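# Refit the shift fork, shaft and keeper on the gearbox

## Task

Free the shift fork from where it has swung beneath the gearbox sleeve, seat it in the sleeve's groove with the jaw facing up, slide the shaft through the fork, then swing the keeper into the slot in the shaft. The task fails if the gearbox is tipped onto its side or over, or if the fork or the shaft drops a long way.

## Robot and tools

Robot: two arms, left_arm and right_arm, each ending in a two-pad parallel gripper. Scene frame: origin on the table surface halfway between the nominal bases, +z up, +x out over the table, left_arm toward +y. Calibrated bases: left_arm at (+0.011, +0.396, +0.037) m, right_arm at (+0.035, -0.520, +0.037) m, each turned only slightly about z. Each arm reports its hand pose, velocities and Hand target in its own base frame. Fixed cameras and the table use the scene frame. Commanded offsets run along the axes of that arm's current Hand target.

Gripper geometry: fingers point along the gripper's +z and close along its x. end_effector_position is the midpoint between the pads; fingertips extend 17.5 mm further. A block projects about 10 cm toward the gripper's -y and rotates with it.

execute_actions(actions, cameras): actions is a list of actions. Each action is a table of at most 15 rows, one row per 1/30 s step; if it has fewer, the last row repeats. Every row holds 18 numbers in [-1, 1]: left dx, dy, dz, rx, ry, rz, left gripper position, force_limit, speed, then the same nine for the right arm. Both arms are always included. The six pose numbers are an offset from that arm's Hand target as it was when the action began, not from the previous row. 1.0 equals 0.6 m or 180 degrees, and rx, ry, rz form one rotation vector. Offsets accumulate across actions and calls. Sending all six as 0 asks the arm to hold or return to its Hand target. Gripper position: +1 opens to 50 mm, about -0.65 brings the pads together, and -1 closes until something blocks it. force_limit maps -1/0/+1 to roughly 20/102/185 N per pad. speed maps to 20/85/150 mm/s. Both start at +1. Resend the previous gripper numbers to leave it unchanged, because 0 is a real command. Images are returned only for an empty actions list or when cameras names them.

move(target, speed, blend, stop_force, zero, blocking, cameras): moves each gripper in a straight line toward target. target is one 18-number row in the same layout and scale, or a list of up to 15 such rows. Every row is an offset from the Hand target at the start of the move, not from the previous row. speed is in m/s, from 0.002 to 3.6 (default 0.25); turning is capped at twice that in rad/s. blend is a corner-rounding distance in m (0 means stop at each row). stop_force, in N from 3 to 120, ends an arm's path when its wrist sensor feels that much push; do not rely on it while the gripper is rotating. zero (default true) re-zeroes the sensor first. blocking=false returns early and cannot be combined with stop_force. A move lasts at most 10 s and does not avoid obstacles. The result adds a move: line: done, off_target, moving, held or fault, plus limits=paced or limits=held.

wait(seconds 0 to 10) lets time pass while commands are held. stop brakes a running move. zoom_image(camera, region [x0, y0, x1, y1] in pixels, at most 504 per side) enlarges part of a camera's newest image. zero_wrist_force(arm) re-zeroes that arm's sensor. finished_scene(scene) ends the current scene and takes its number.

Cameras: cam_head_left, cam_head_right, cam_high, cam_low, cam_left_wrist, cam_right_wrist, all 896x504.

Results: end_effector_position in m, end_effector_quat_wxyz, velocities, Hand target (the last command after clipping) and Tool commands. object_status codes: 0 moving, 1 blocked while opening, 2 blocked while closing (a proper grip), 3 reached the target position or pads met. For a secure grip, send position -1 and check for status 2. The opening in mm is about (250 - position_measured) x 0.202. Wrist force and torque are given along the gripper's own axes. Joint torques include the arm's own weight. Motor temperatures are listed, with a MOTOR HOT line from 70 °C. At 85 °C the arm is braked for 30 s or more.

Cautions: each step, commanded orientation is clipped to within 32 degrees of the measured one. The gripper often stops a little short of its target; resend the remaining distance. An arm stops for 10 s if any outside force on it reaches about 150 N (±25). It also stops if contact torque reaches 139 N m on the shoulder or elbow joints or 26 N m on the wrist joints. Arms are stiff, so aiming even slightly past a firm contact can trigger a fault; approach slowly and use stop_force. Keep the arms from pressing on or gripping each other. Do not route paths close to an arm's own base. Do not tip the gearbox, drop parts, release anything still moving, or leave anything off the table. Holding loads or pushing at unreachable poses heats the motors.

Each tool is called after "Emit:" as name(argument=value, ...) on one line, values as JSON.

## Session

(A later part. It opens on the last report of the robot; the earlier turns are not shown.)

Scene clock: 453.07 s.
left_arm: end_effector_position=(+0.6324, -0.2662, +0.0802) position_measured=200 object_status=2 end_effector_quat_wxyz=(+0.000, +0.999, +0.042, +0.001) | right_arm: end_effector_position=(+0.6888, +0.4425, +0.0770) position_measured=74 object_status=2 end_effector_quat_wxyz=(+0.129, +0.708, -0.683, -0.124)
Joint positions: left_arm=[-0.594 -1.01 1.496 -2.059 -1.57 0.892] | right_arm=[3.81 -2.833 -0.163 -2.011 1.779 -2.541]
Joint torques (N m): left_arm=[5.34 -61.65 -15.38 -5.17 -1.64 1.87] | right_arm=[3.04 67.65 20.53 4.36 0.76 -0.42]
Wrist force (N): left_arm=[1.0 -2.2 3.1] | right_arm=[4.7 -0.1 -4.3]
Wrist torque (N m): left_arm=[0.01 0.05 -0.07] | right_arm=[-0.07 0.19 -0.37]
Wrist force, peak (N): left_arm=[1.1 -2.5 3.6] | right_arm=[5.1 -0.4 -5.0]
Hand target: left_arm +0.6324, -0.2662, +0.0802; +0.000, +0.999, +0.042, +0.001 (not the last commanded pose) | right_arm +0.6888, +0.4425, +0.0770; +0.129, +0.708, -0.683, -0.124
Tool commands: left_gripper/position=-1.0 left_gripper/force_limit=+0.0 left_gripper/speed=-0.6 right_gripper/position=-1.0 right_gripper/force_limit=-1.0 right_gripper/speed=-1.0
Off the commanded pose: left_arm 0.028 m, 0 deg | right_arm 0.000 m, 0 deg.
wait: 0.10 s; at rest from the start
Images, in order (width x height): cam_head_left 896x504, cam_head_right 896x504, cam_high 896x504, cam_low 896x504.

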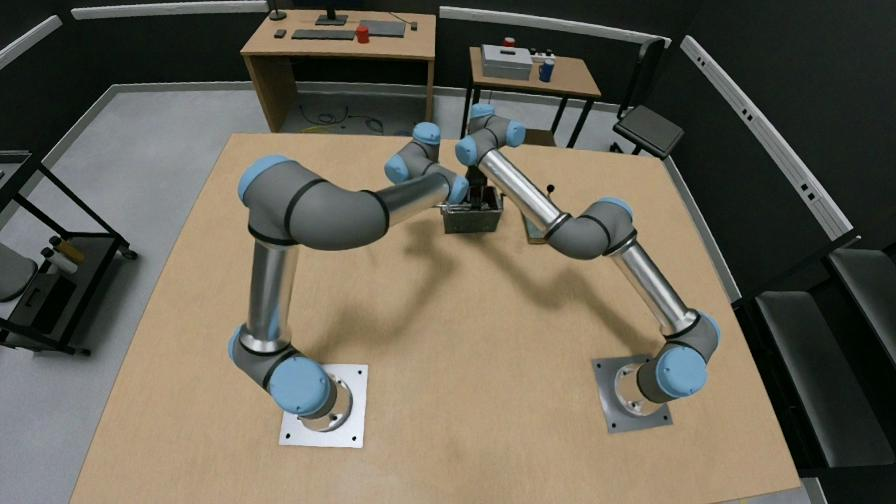

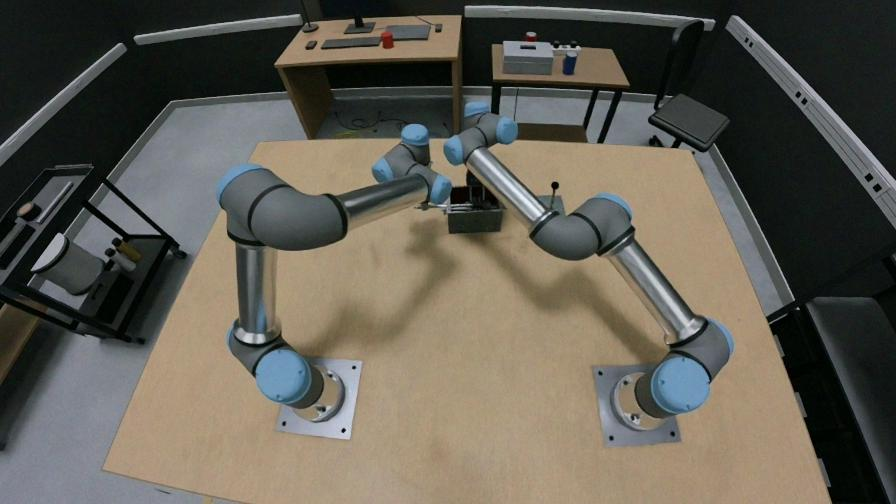

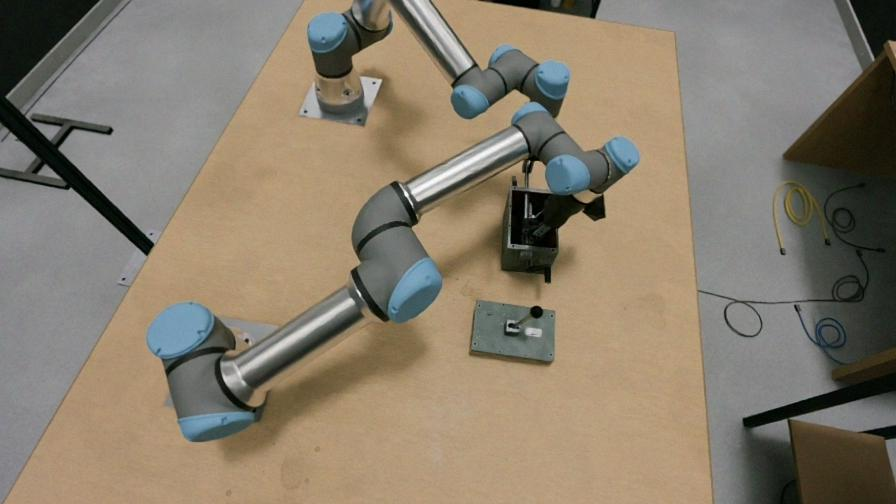

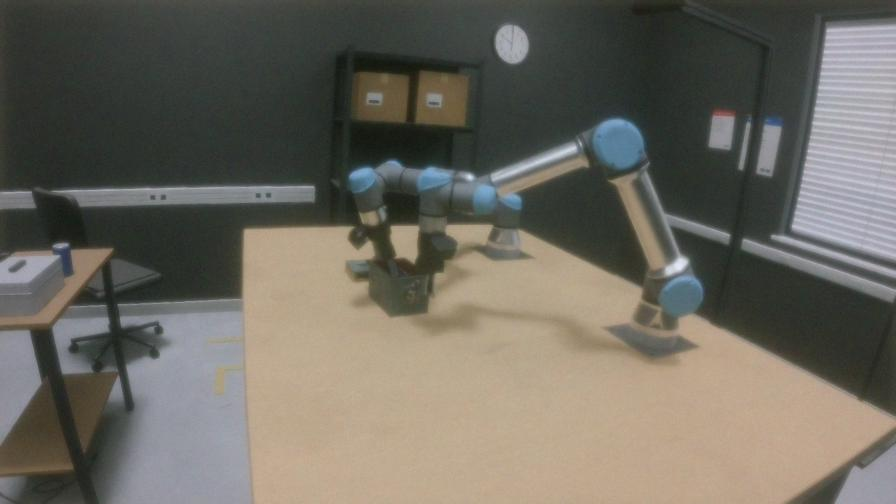

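Emit:
zoom_image(camera="cam_head_right", region=[462, 190, 492, 214])

Emit:
zoom_image(camera="cam_head_left", region=[460, 190, 490, 214])

Emit:
zoom_image(camera="cam_high", region=[515, 200, 565, 250])

Scaled by 16.800 from the camera's 896x504 image, which has a finer 1280x720 frame.

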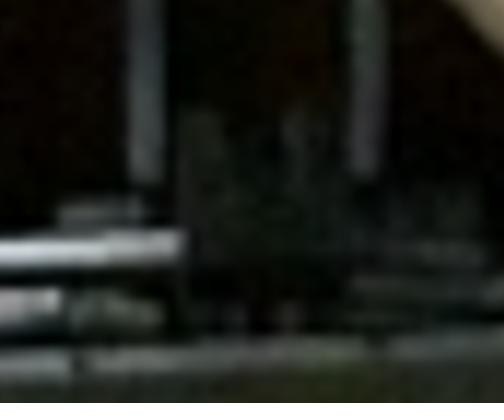

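Scaled by 16.800 from the camera's 896x504 image, which has a finer 1280x720 frame.

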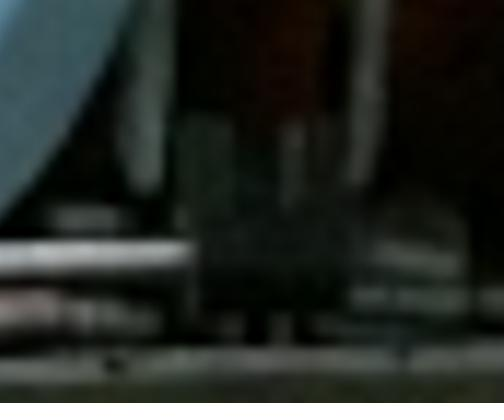

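Scaled by 10.080 from the camera's 896x504 image, which has a finer 1280x720 frame.

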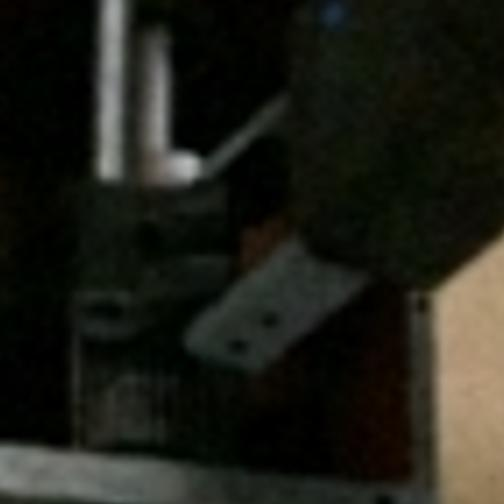

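Emit:
wait(seconds=0, cameras=["cam_right_wrist"])

Emit:
zoom_image(camera="cam_right_wrist", region=[0, 335, 60, 385])

Emit:
zoom_image(camera="cam_right_wrist", region=[60, 335, 120, 385])

Emit:
zoom_image(camera="cam_right_wrist", region=[190, 335, 250, 385])

Emit:
zoom_image(camera="cam_right_wrist", region=[245, 335, 305, 385])

Scene clock: 461.20 s.
left_arm: end_effector_position=(+0.6324, -0.2662, +0.0802) position_measured=200 object_status=2 end_effector_quat_wxyz=(+0.000, +0.999, +0.042, +0.001) | right_arm: end_effector_position=(+0.6888, +0.4425, +0.0770) position_measured=74 object_status=2 end_effector_quat_wxyz=(+0.129, +0.708, -0.683, -0.124)
Joint positions: left_arm=[-0.594 -1.01 1.496 -2.059 -1.57 0.892] | right_arm=[3.81 -2.833 -0.163 -2.011 1.779 -2.541]
Joint torques (N m): left_arm=[5.67 -61.34 -16.7 -5.03 -1.22 1.88] | right_arm=[2.52 69.26 20.54 4.24 0.69 -0.33]
Wrist force (N): left_arm=[1.1 -2.2 3.1] | right_arm=[4.9 0.0 -4.6]
Wrist torque (N m): left_arm=[0.02 0.04 -0.07] | right_arm=[-0.05 0.16 -0.37]
Wrist force, peak (N): left_arm=[1.0 -2.2 3.6] | right_arm=[5.2 0.0 -4.8]
Hand target: left_arm +0.6324, -0.2662, +0.0802; +0.000, +0.999, +0.042, +0.001 (not the last commanded pose) | right_arm +0.6888, +0.4425, +0.0770; +0.129, +0.708, -0.683, -0.124
Tool commands: left_gripper/position=-1.0 left_gripper/force_limit=+0.0 left_gripper/speed=-0.6 right_gripper/position=-1.0 right_gripper/force_limit=-1.0 right_gripper/speed=-1.0
Off the commanded pose: left_arm 0.028 m, 0 deg | right_arm 0.000 m, 0 deg.
camera_calibration:
cam_right_wrist: T_world_to_cam=[[0.0456437, -0.998749, 0.0204145, 0.413407], [-0.768958, -0.0220826, 0.638917, 0.511641], [-0.637667, -0.0448604, -0.769004, 0.647085], [0, 0, 0, 1]] pos_world=[0.787187, 0.453217, 0.162276]
Images, in order (width x height): cam_right_wrist 896x504.

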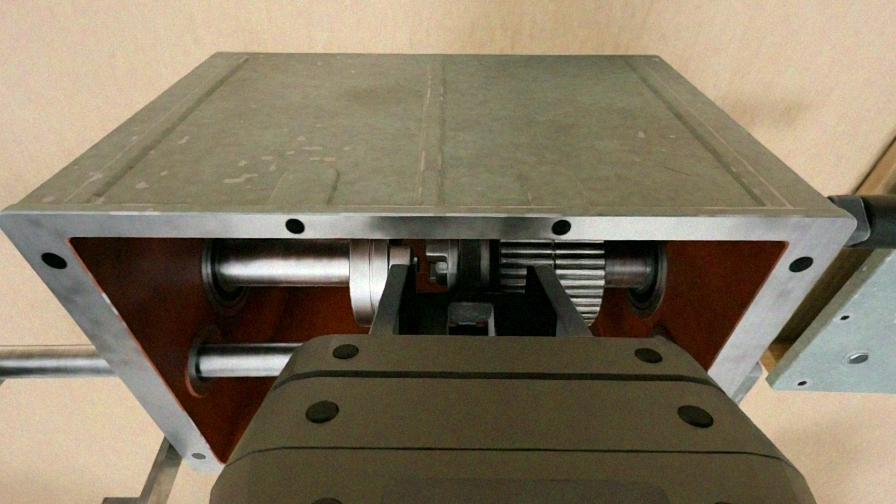

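Scaled by 8.400 from the camera's 896x504 image, which has a finer 1280x720 frame.

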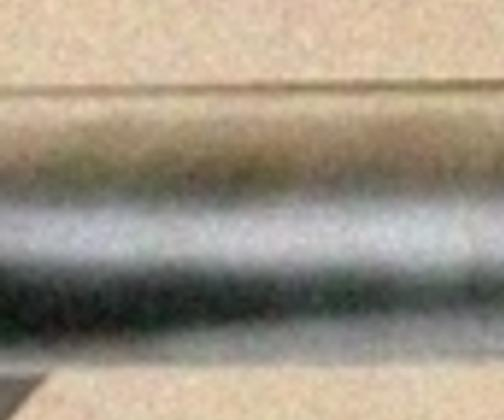

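Scaled by 8.400 from the camera's 896x504 image, which has a finer 1280x720 frame.

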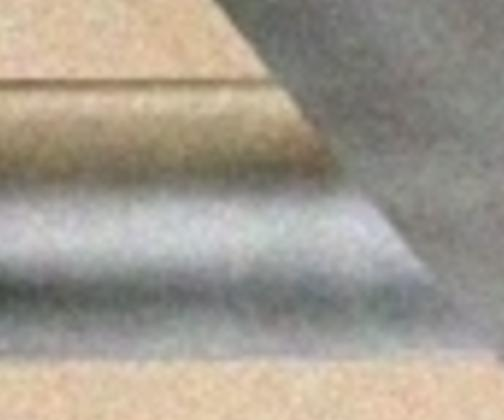

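Scaled by 8.400 from the camera's 896x504 image, which has a finer 1280x720 frame.

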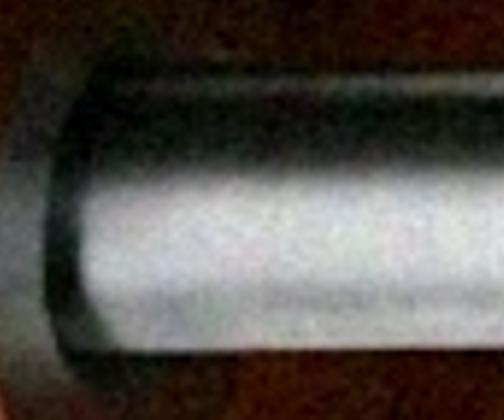

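Scaled by 8.400 from the camera's 896x504 image, which has a finer 1280x720 frame.

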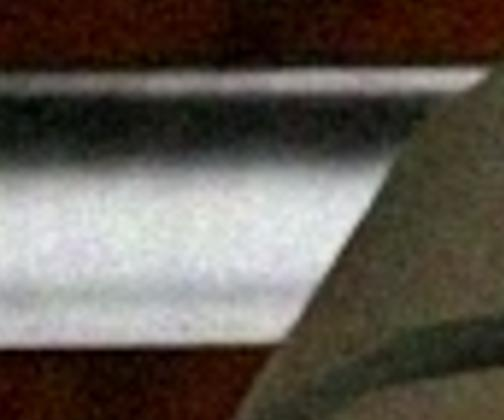

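Emit:
move(target=[0,-0.0025,0,0,0,0,-1,0,-0.6,0,0,0,0,0,0,-1,-1,-1], speed=0.02)

Emit:
move(target=[0,0,0,0,0,0,-1,0,-0.6,0,-0.00233,0,0,0,0,-1,-1,-1], speed=0.01)

Emit:
move(target=[0,0.0133,0,0,0,0,-1,0,-0.6,0,0,0,0,0,0,-1,-1,-1], speed=0.01, stop_force=5, cameras=["cam_right_wrist"])

Scene clock: 473.57 s.
left_arm: end_effector_position=(+0.6322, -0.2646, +0.0802) position_measured=200 object_status=2 end_effector_quat_wxyz=(+0.000, +0.999, +0.042, +0.001) | right_arm: end_effector_position=(+0.6888, +0.4425, +0.0770) position_measured=74 object_status=2 end_effector_quat_wxyz=(+0.129, +0.708, -0.683, -0.124)
Joint positions: left_arm=[-0.592 -1.012 1.499 -2.06 -1.57 0.894] | right_arm=[3.81 -2.833 -0.163 -2.011 1.779 -2.541]
Joint torques (N m): left_arm=[3.45 -59.72 -19.37 -5.07 -0.29 1.5] | right_arm=[3.06 72.58 21.08 4.13 0.62 -0.3]
Wrist force (N): left_arm=[-0.3 -0.7 3.8] | right_arm=[5.0 1.1 -5.2]
Wrist torque (N m): left_arm=[0.03 0.12 -0.16] | right_arm=[-0.03 0.17 -0.37]
Wrist force, peak (N): left_arm=[0.0 -0.8 4.5] | right_arm=[5.0 1.0 -5.4]
Hand target: left_arm +0.6322, -0.2647, +0.0802; +0.000, +0.999, +0.042, +0.001 | right_arm +0.6888, +0.4425, +0.0770; +0.129, +0.708, -0.683, -0.124
Off the commanded pose: left_arm 0.000 m, 0 deg | right_arm 0.000 m, 0 deg.
move: done

Scene clock: 474.40 s.
left_arm: end_effector_position=(+0.6322, -0.2647, +0.0802) position_measured=200 object_status=2 end_effector_quat_wxyz=(+0.000, +0.999, +0.042, +0.001) | right_arm: end_effector_position=(+0.6901, +0.4425, +0.0765) position_measured=74 object_status=2 end_effector_quat_wxyz=(+0.129, +0.708, -0.683, -0.124)
Joint positions: left_arm=[-0.593 -1.012 1.499 -2.06 -1.57 0.894] | right_arm=[3.809 -2.85 -0.129 -2.028 1.779 -2.542]
Joint torques (N m): left_arm=[-5.58 -51.86 -32.72 -3.76 -0.33 -1.28] | right_arm=[-5.06 64.06 25.15 1.32 -1.54 -1.29]
Wrist force (N): left_arm=[0.0 -0.8 4.5] | right_arm=[3.8 3.7 -7.3]
Wrist torque (N m): left_arm=[0.02 0.06 -0.16] | right_arm=[-0.09 0.02 -0.33]
Wrist force, peak (N): left_arm=[0.0 -0.8 4.5] | right_arm=[7.0 4.0 -5.4]
Hand target: left_arm +0.6322, -0.2647, +0.0802; +0.000, +0.999, +0.042, +0.001 | right_arm +0.6901, +0.4426, +0.0765; +0.129, +0.708, -0.683, -0.124
Off the commanded pose: left_arm 0.000 m, 0 deg | right_arm 0.000 m, 0 deg.
move: done

Scene clock: 475.60 s.
left_arm: end_effector_position=(+0.6324, -0.2664, +0.0803) position_measured=200 object_status=2 end_effector_quat_wxyz=(+0.000, +0.999, +0.042, +0.001) | right_arm: end_effector_position=(+0.6901, +0.4425, +0.0765) position_measured=74 object_status=2 end_effector_quat_wxyz=(+0.129, +0.708, -0.683, -0.124)
Joint positions: left_arm=[-0.594 -1.01 1.496 -2.059 -1.57 0.892] | right_arm=[3.809 -2.851 -0.128 -2.028 1.779 -2.542]
Joint torques (N m): left_arm=[7.84 -62.16 -17.51 -5.93 -0.25 1.98] | right_arm=[-5.37 61.66 29.13 6.08 -1.55 0.13]
Wrist force (N): left_arm=[-3.1 -1.5 4.1] | right_arm=[2.6 5.3 -6.5]
Wrist torque (N m): left_arm=[0.02 0.07 0.05] | right_arm=[-0.08 -0.06 -0.35]
Wrist force, peak (N): left_arm=[-4.4 -7.5 2.6] | right_arm=[5.1 7.1 -6.0]
Hand target: left_arm +0.6324, -0.2664, +0.0803; +0.000, +0.999, +0.042, +0.001 (not the last commanded pose) | right_arm +0.6901, +0.4426, +0.0765; +0.129, +0.708, -0.683, -0.124
Off the commanded pose: left_arm 0.006 m, 0 deg | right_arm 0.000 m, 0 deg.
move: contact (left_arm)
camera_calibration:
cam_right_wrist: T_world_to_cam=[[0.0457077, -0.998745, 0.0204911, 0.413293], [-0.768957, -0.0220828, 0.638919, 0.512959], [-0.637665, -0.0449603, -0.769001, 0.647573], [0, 0, 0, 1]] pos_world=[0.788487, 0.453217, 0.161776]
Images, in order (width x height): cam_right_wrist 896x504.

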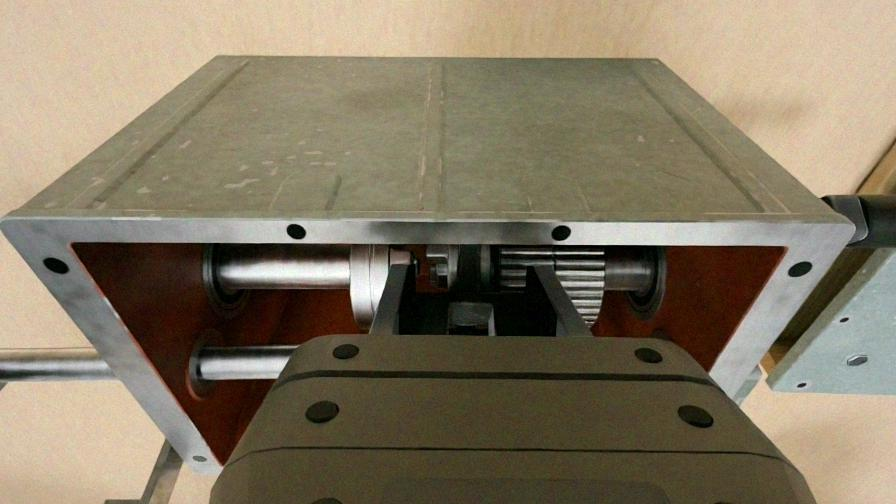

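Emit:
move(target=[0,-0.0025,0,0,0,0,-1,0,-0.6,0,0,0,0,0,0,-1,-1,-1], speed=0.02)

Emit:
execute_actions(actions=[[[0,0,0,0,0,0,0.1,0,-0.6,0,0,0,0,0,0,-1,-1,-1]]], cameras=["cam_left_wrist","cam_right_wrist"])

Scene clock: 484.27 s.
left_arm: end_effector_position=(+0.6322, -0.2648, +0.0803) position_measured=200 object_status=2 end_effector_quat_wxyz=(+0.000, +0.999, +0.042, +0.001) | right_arm: end_effector_position=(+0.6901, +0.4426, +0.0765) position_measured=74 object_status=2 end_effector_quat_wxyz=(+0.129, +0.708, -0.683, -0.124)
Joint positions: left_arm=[-0.593 -1.012 1.499 -2.06 -1.57 0.894] | right_arm=[3.809 -2.851 -0.128 -2.028 1.779 -2.542]
Joint torques (N m): left_arm=[4.52 -59.5 -19.67 -5.41 -0.39 1.42] | right_arm=[-4.12 66.23 18.76 5.61 -1.52 1.46]
Wrist force (N): left_arm=[-1.4 -0.7 4.3] | right_arm=[2.8 3.6 -7.2]
Wrist torque (N m): left_arm=[0.04 0.01 -0.03] | right_arm=[-0.11 0.01 -0.32]
Wrist force, peak (N): left_arm=[-3.7 -1.9 4.0] | right_arm=[2.6 5.8 -6.6]
Hand target: left_arm +0.6322, -0.2649, +0.0803; +0.000, +0.999, +0.042, +0.001 | right_arm +0.6901, +0.4426, +0.0765; +0.129, +0.708, -0.683, -0.124
Off the commanded pose: left_arm 0.000 m, 0 deg | right_arm 0.000 m, 0 deg.
move: done

Scene clock: 484.97 s.
left_arm: end_effector_position=(+0.6322, -0.2648, +0.0803) position_measured=138 object_status=3 end_effector_quat_wxyz=(+0.000, +0.999, +0.042, +0.001) | right_arm: end_effector_position=(+0.6902, +0.4426, +0.0765) position_measured=74 object_status=2 end_effector_quat_wxyz=(+0.129, +0.708, -0.683, -0.124)
Joint positions: left_arm=[-0.593 -1.012 1.499 -2.06 -1.57 0.894] | right_arm=[3.809 -2.851 -0.128 -2.028 1.779 -2.542]
Joint torques (N m): left_arm=[-4.39 -51.13 -31.54 -2.25 -0.6 -0.92] | right_arm=[-3.79 67.46 18.84 5.16 -1.11 1.5]
Wrist force (N): left_arm=[-0.8 -0.9 0.5] | right_arm=[2.7 3.6 -8.2]
Wrist torque (N m): left_arm=[-0.22 0.13 -0.14] | right_arm=[-0.11 0.03 -0.32]
Wrist force, peak (N): left_arm=[-1.2 -1.2 4.0] | right_arm=[3.2 3.6 -8.4]
Hand target: left_arm +0.6322, -0.2649, +0.0803; +0.000, +0.999, +0.042, +0.001 | right_arm +0.6901, +0.4426, +0.0765; +0.129, +0.708, -0.683, -0.124
Off the commanded pose: left_arm 0.000 m, 0 deg | right_arm 0.000 m, 0 deg.
Step readings (end_effector_position of left_arm | right_arm):
0: (+0.6322, -0.2648, +0.0803) | (+0.6901, +0.4426, +0.0765)
1: (+0.6322, -0.2648, +0.0803) | (+0.6901, +0.4426, +0.0765)
2: (+0.6322, -0.2648, +0.0803) | (+0.6901, +0.4426, +0.0765)
4: (+0.6323, -0.2648, +0.0803) | (+0.6902, +0.4426, +0.0765)
8: (+0.6323, -0.2648, +0.0803) | (+0.6902, +0.4426, +0.0765)
15: (+0.6322, -0.2648, +0.0803) | (+0.6902, +0.4426, +0.0765)
camera_calibration:
cam_left_wrist: T_world_to_cam=[[0.99658, 0.0822718, 0.00774296, -0.599], [0.0751121, -0.940927, 0.330175, -0.307003], [0.0344496, -0.328464, -0.943888, 0.0974164], [0, 0, 0, 1]] pos_world=[0.616655, -0.207589, 0.197953]
cam_right_wrist: T_world_to_cam=[[0.0456437, -0.998749, 0.0204145, 0.413358], [-0.768958, -0.0220826, 0.638917, 0.51296], [-0.637667, -0.0448604, -0.769004, 0.64753], [0, 0, 0, 1]] pos_world=[0.788487, 0.453217, 0.161776]
Images, in order (width x height): cam_left_wrist 896x504, cam_right_wrist 896x504.

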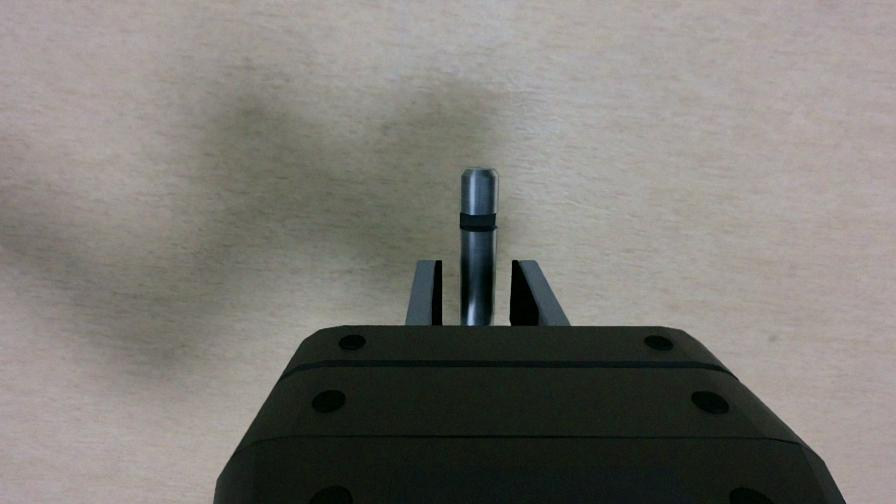

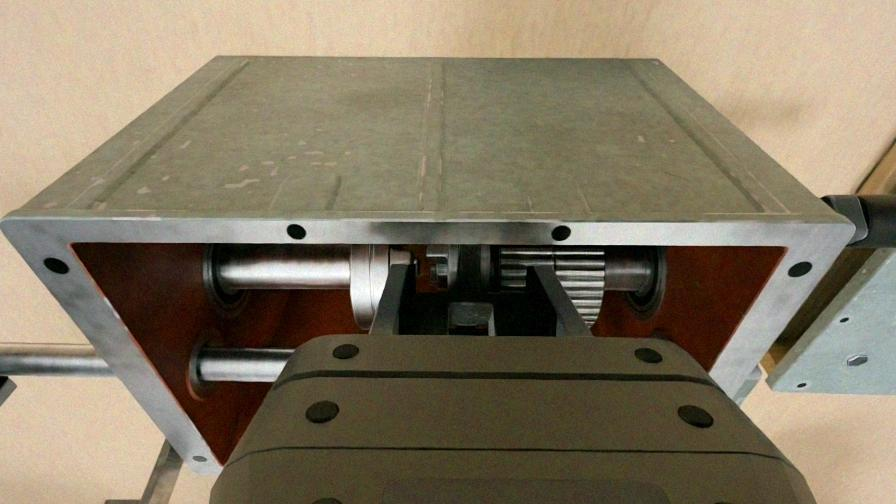

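Emit:
move(target=[[0,0,-0.0578,0,0,0,0.1,0,-0.6,0,0,0,0,0,0,-1,-1,-1],[0.0007,-0.1438,-0.1328,0,0,-0.5,0.1,0,-0.6,0,0,0,0,0,0,-1,-1,-1],[0.0007,-0.0105,-0.0745,0,0.4617,0.8870,0.1,0,-0.6,0,0,0,0,0,0,-1,-1,-1]], speed=[0.15,0.4,0.4], cameras=["cam_left_wrist","cam_head_left"])

Scene clock: 492.33 s.
left_arm: end_effector_position=(+0.6320, -0.2586, +0.1249) position_measured=138 object_status=3 end_effector_quat_wxyz=(+0.020, -0.037, +0.886, -0.462) end_effector_velocity=(+0.001, +0.000, +0.003) end_effector_angular_velocity=(-0.004, -0.004, +0.004) | right_arm: end_effector_position=(+0.6901, +0.4426, +0.0765) position_measured=74 object_status=2 end_effector_quat_wxyz=(+0.129, +0.708, -0.683, -0.124)
Joint positions: left_arm=[-0.295 -0.962 1.774 -2.87 -2.436 -2.177] | right_arm=[3.809 -2.851 -0.128 -2.028 1.779 -2.542]
Joint velocities: left_arm=[0 -0.002 -0.002 -0.007 0 -0.006] | right_arm=[within noise]
Joint torques (N m): left_arm=[5.5 -55.67 -26.08 -5.23 -3.73 -2.12] | right_arm=[-3.31 73.31 19.64 1.55 1.74 1.52]
Wrist force (N): left_arm=[-1.8 -1.6 1.8] | right_arm=[2.8 3.6 -8.5]
Wrist torque (N m): left_arm=[-0.13 0.24 -0.11] | right_arm=[-0.10 0.02 -0.32]
Wrist force, peak (N): left_arm=[-1.9 -1.9 2.1] | right_arm=[3.0 3.6 -8.8]
Hand target: left_arm +0.6320, -0.2585, +0.1250; +0.020, -0.037, +0.886, -0.462 | right_arm +0.6901, +0.4426, +0.0765; +0.129, +0.708, -0.683, -0.124
Off the commanded pose: left_arm 0.000 m, 0 deg | right_arm 0.000 m, 0 deg.
move: done
camera_calibration:
cam_left_wrist: T_world_to_cam=[[-0.996916, -0.0784773, -0.000242769, 0.619707], [-0.0635149, 0.808654, -0.584845, 0.338409], [0.0460934, -0.583026, -0.811145, 0.0517869], [0, 0, 0, 1]] pos_world=[0.636902, -0.19483, 0.240074]
Images, in order (width x height): cam_head_left 896x504, cam_left_wrist 896x504.

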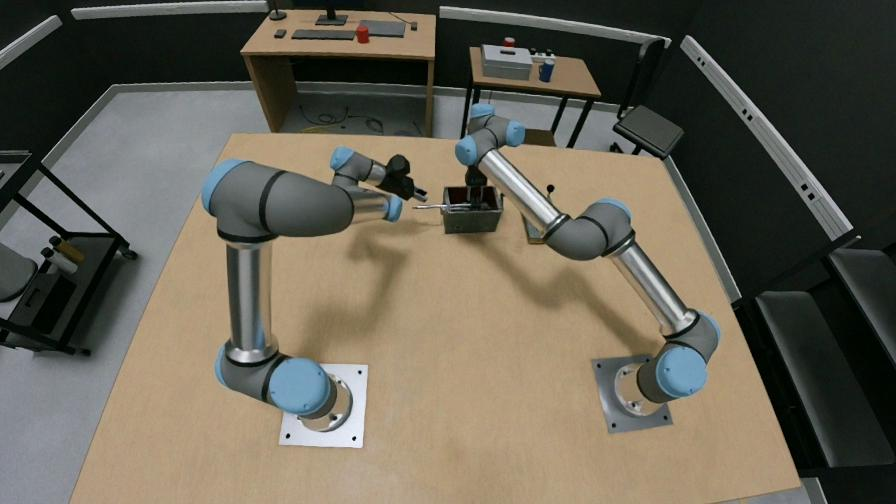

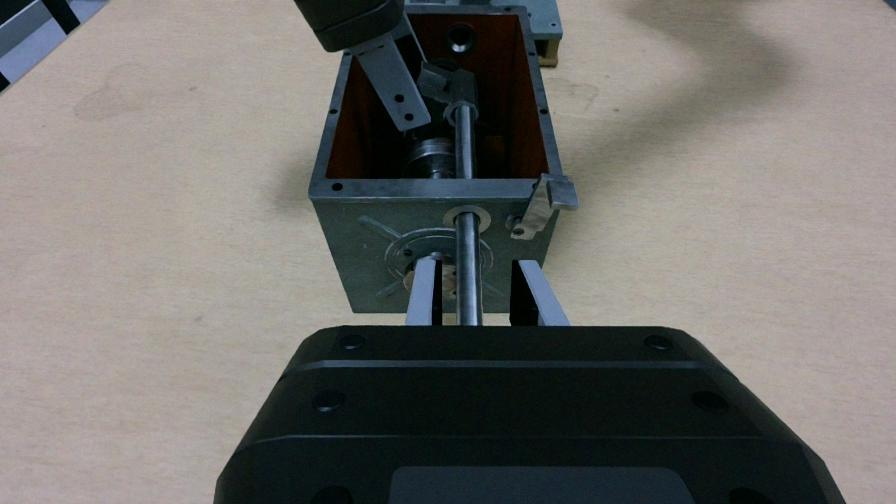

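Emit:
zoom_image(camera="cam_left_wrist", region=[400, 50, 530, 180])

Emit:
zoom_image(camera="cam_left_wrist", region=[425, 60, 500, 130])

Emit:
zoom_image(camera="cam_left_wrist", region=[425, 5, 500, 65])

Scaled by 3.877 from the camera's 896x504 image, which has a finer 1280x720 frame.

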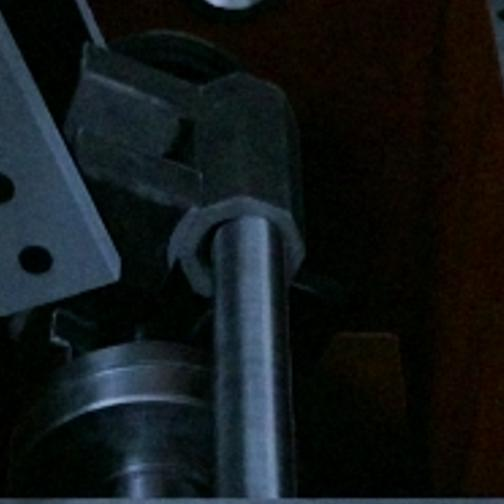

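Scaled by 6.720 from the camera's 896x504 image, which has a finer 1280x720 frame.

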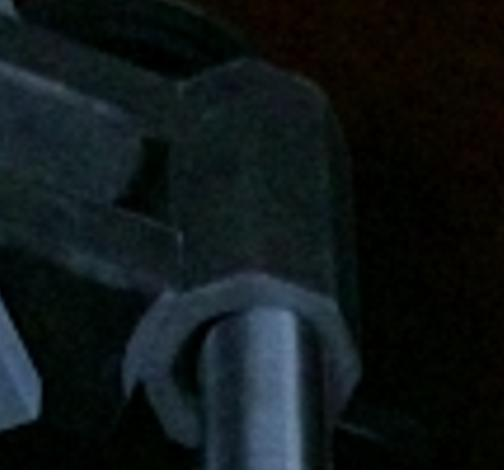

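Scaled by 6.720 from the camera's 896x504 image, which has a finer 1280x720 frame.

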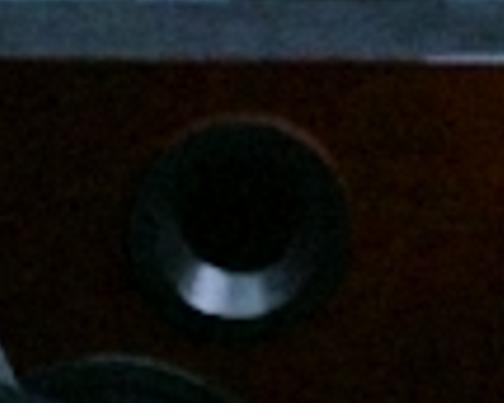

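Emit:
zoom_image(camera="cam_left_wrist", region=[440, 92, 484, 134])

Emit:
zoom_image(camera="cam_left_wrist", region=[435, 190, 500, 250])

Scaled by 11.455 from the camera's 896x504 image, which has a finer 1280x720 frame.

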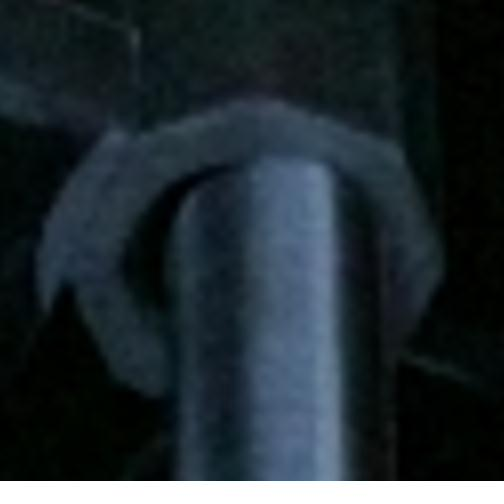

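Scaled by 7.754 from the camera's 896x504 image, which has a finer 1280x720 frame.

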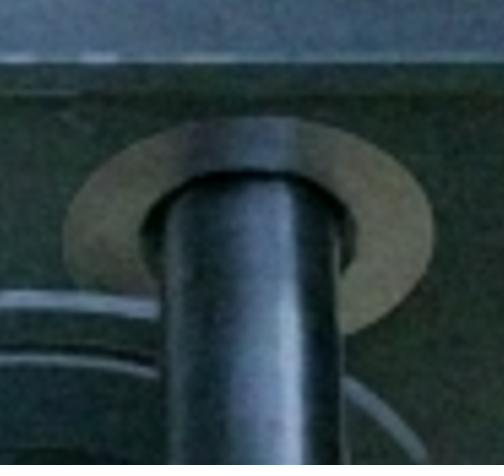

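Emit:
move(target=[0.0005,0.0681,-0.0101,0,0,0,0.1,0,-0.6,0,0,0,0,0,0,-1,-1,-1], speed=0.15)

Emit:
move(target=[0,0.0375,0.0262,0,0,0,0.1,0,-0.6,0,0,0,0,0,0,-1,-1,-1], speed=0.05, stop_force=5, cameras=["cam_left_wrist","cam_right_wrist"])

Scene clock: 508.50 s.
left_arm: end_effector_position=(+0.6293, -0.2303, +0.0949) position_measured=138 object_status=3 end_effector_quat_wxyz=(+0.020, -0.037, +0.886, -0.462) | right_arm: end_effector_position=(+0.6901, +0.4426, +0.0765) position_measured=74 object_status=2 end_effector_quat_wxyz=(+0.129, +0.708, -0.683, -0.124)
Joint positions: left_arm=[-0.25 -0.926 1.802 -2.887 -2.456 -2.116] | right_arm=[3.809 -2.851 -0.128 -2.028 1.779 -2.542]
Joint torques (N m): left_arm=[-6.82 -57.85 -28.62 -2.32 -0.12 -2.12] | right_arm=[-1.39 72.01 21.66 1.75 1.68 1.61]
Wrist force (N): left_arm=[-1.7 -1.7 2.5] | right_arm=[2.7 3.6 -8.2]
Wrist torque (N m): left_arm=[-0.13 0.20 -0.05] | right_arm=[-0.10 0.03 -0.32]
Wrist force, peak (N): left_arm=[-1.6 -3.8 2.1] | right_arm=[2.9 3.8 -8.6]
Hand target: left_arm +0.6294, -0.2303, +0.0950; +0.020, -0.037, +0.886, -0.462 | right_arm +0.6901, +0.4426, +0.0765; +0.129, +0.708, -0.683, -0.124
Off the commanded pose: left_arm 0.000 m, 0 deg | right_arm 0.000 m, 0 deg.
move: done

Scene clock: 509.87 s.
left_arm: end_effector_position=(+0.6294, -0.2302, +0.0675) position_measured=138 object_status=3 end_effector_quat_wxyz=(+0.020, -0.037, +0.886, -0.462) | right_arm: end_effector_position=(+0.6901, +0.4426, +0.0765) position_measured=74 object_status=2 end_effector_quat_wxyz=(+0.129, +0.708, -0.683, -0.124)
Joint positions: left_arm=[-0.25 -0.874 1.806 -2.943 -2.455 -2.115] | right_arm=[3.809 -2.851 -0.128 -2.028 1.779 -2.542]
Joint torques (N m): left_arm=[5.96 -58.14 -24.59 -3.51 -1.73 -1.76] | right_arm=[-1.87 72.33 22.59 1.63 1.71 1.48]
Wrist force (N): left_arm=[-1.5 -1.5 2.2] | right_arm=[2.9 3.4 -8.4]
Wrist torque (N m): left_arm=[-0.10 0.17 -0.07] | right_arm=[-0.14 0.01 -0.32]
Wrist force, peak (N): left_arm=[-1.8 -1.8 2.3] | right_arm=[2.8 3.5 -8.6]
Hand target: left_arm +0.6295, -0.2302, +0.0675; +0.020, -0.037, +0.886, -0.462 | right_arm +0.6901, +0.4426, +0.0765; +0.129, +0.708, -0.683, -0.124
Off the commanded pose: left_arm 0.000 m, 0 deg | right_arm 0.000 m, 0 deg.
move: done
camera_calibration:
cam_left_wrist: T_world_to_cam=[[-0.996904, -0.0786232, -0.000259541, 0.619301], [-0.0636232, 0.808642, -0.584851, 0.281775], [0.0461928, -0.583024, -0.811141, 0.0218416], [0, 0, 0, 1]] pos_world=[0.634302, -0.16643, 0.182674]
cam_right_wrist: T_world_to_cam=[[0.0456437, -0.998749, 0.0204145, 0.413358], [-0.768958, -0.0220826, 0.638917, 0.51296], [-0.637667, -0.0448604, -0.769004, 0.64753], [0, 0, 0, 1]] pos_world=[0.788487, 0.453217, 0.161776]
Images, in order (width x height): cam_left_wrist 896x504, cam_right_wrist 896x504.

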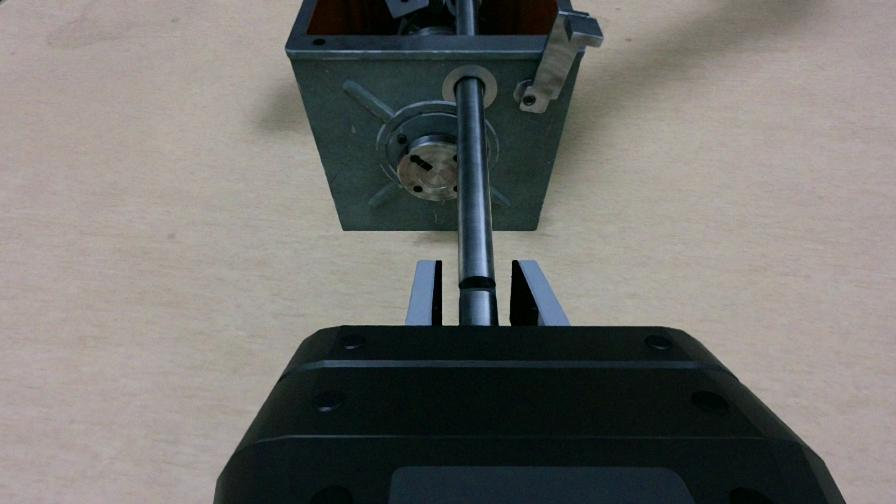

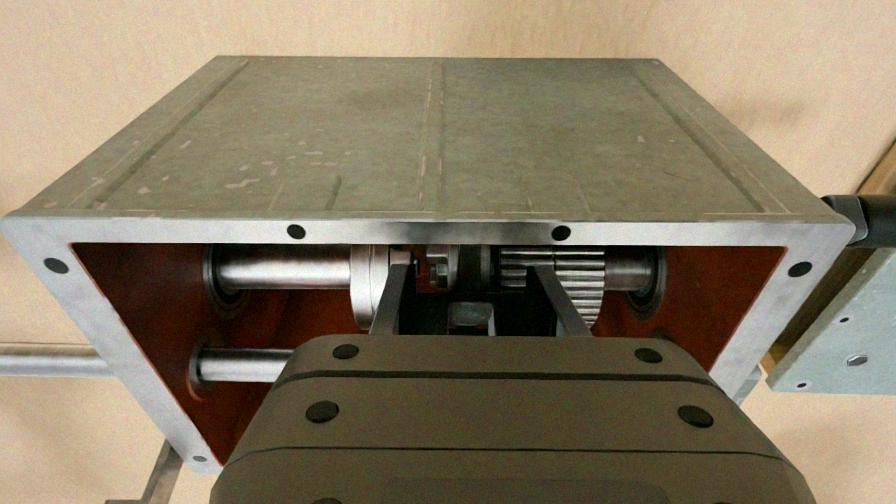

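Emit:
execute_actions(actions=[[[0,0,0,0,0,0,-1,0,-0.6,0,0,0,0,0,0,-1,-1,-1]]], cameras=["cam_left_wrist","cam_right_wrist"])

Scene clock: 511.83 s.
left_arm: end_effector_position=(+0.6295, -0.2302, +0.0675) position_measured=200 object_status=2 end_effector_quat_wxyz=(+0.020, -0.037, +0.886, -0.462) | right_arm: end_effector_position=(+0.6901, +0.4426, +0.0765) position_measured=74 object_status=2 end_effector_quat_wxyz=(+0.129, +0.708, -0.683, -0.124)
Joint positions: left_arm=[-0.25 -0.874 1.806 -2.943 -2.455 -2.115] | right_arm=[3.809 -2.851 -0.128 -2.028 1.779 -2.542]
Joint torques (N m): left_arm=[5.2 -57.92 -25.32 -4.5 -2.67 -1.76] | right_arm=[-0.61 71.12 23.37 1.77 1.73 1.49]
Wrist force (N): left_arm=[-1.2 -1.6 1.8] | right_arm=[2.7 3.7 -8.2]
Wrist torque (N m): left_arm=[-0.11 0.21 -0.06] | right_arm=[-0.10 0.04 -0.33]
Wrist force, peak (N): left_arm=[-1.5 -1.9 2.4] | right_arm=[2.9 3.6 -8.6]
Hand target: left_arm +0.6295, -0.2302, +0.0675; +0.020, -0.037, +0.886, -0.462 | right_arm +0.6901, +0.4426, +0.0765; +0.129, +0.708, -0.683, -0.124
Off the commanded pose: left_arm 0.000 m, 0 deg | right_arm 0.000 m, 0 deg.
Step readings (end_effector_position of left_arm | right_arm):
0: (+0.6295, -0.2302, +0.0675) | (+0.6901, +0.4426, +0.0765)
1: (+0.6295, -0.2302, +0.0675) | (+0.6901, +0.4426, +0.0765)
2: (+0.6295, -0.2302, +0.0675) | (+0.6901, +0.4426, +0.0765)
4: (+0.6295, -0.2302, +0.0675) | (+0.6901, +0.4426, +0.0765)
8: (+0.6295, -0.2302, +0.0675) | (+0.6901, +0.4426, +0.0765)
15: (+0.6295, -0.2302, +0.0675) | (+0.6901, +0.4426, +0.0765)
camera_calibration:
cam_left_wrist: T_world_to_cam=[[-0.996906, -0.0785959, -0.000393157, 0.619431], [-0.0635164, 0.808565, -0.584969, 0.281781], [0.0462941, -0.583134, -0.811056, 0.0218199], [0, 0, 0, 1]] pos_world=[0.634402, -0.16643, 0.182774]
cam_right_wrist: T_world_to_cam=[[0.0456437, -0.998749, 0.0204145, 0.413358], [-0.768958, -0.0220826, 0.638917, 0.51296], [-0.637667, -0.0448604, -0.769004, 0.64753], [0, 0, 0, 1]] pos_world=[0.788487, 0.453217, 0.161776]
Images, in order (width x height): cam_left_wrist 896x504, cam_right_wrist 896x504.

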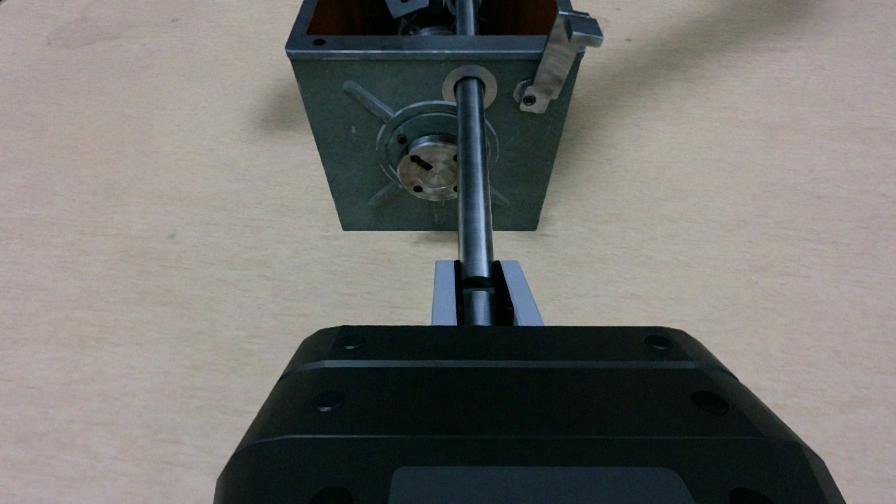

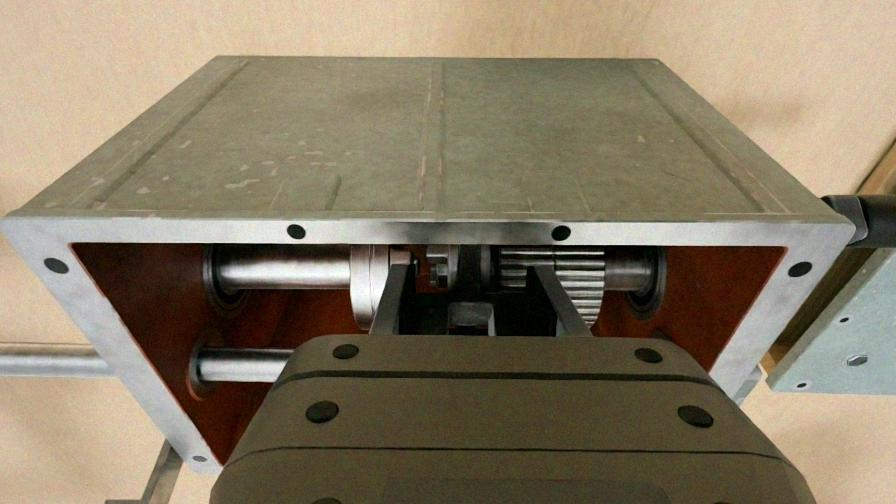

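Emit:
zoom_image(camera="cam_right_wrist", region=[0, 335, 60, 385])

Emit:
zoom_image(camera="cam_right_wrist", region=[60, 335, 120, 385])

Emit:
zoom_image(camera="cam_right_wrist", region=[190, 335, 250, 385])

Emit:
zoom_image(camera="cam_right_wrist", region=[245, 335, 305, 385])

Scaled by 8.400 from the camera's 896x504 image, which has a finer 1280x720 frame.

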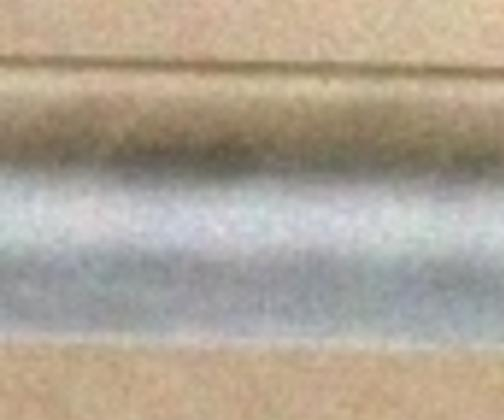

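Scaled by 8.400 from the camera's 896x504 image, which has a finer 1280x720 frame.

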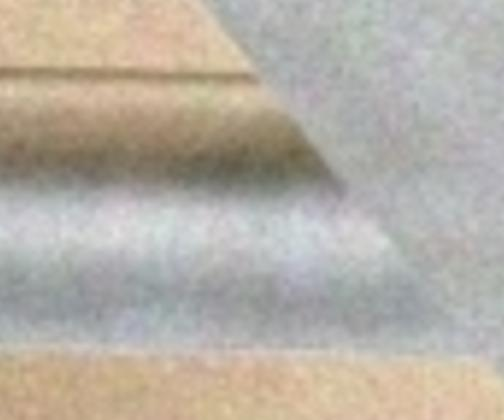

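Scaled by 8.400 from the camera's 896x504 image, which has a finer 1280x720 frame.

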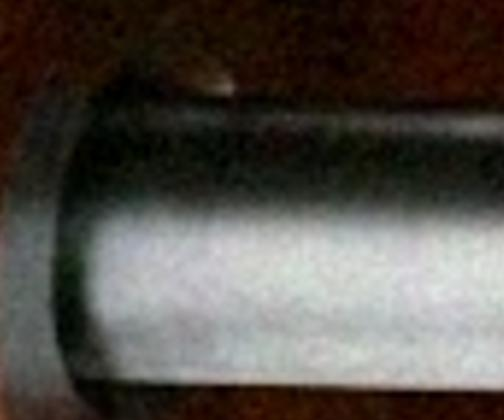

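Scaled by 8.400 from the camera's 896x504 image, which has a finer 1280x720 frame.

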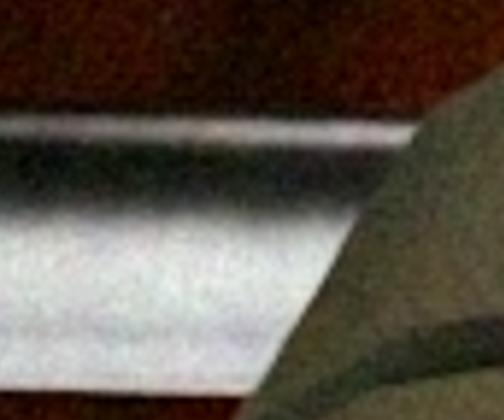

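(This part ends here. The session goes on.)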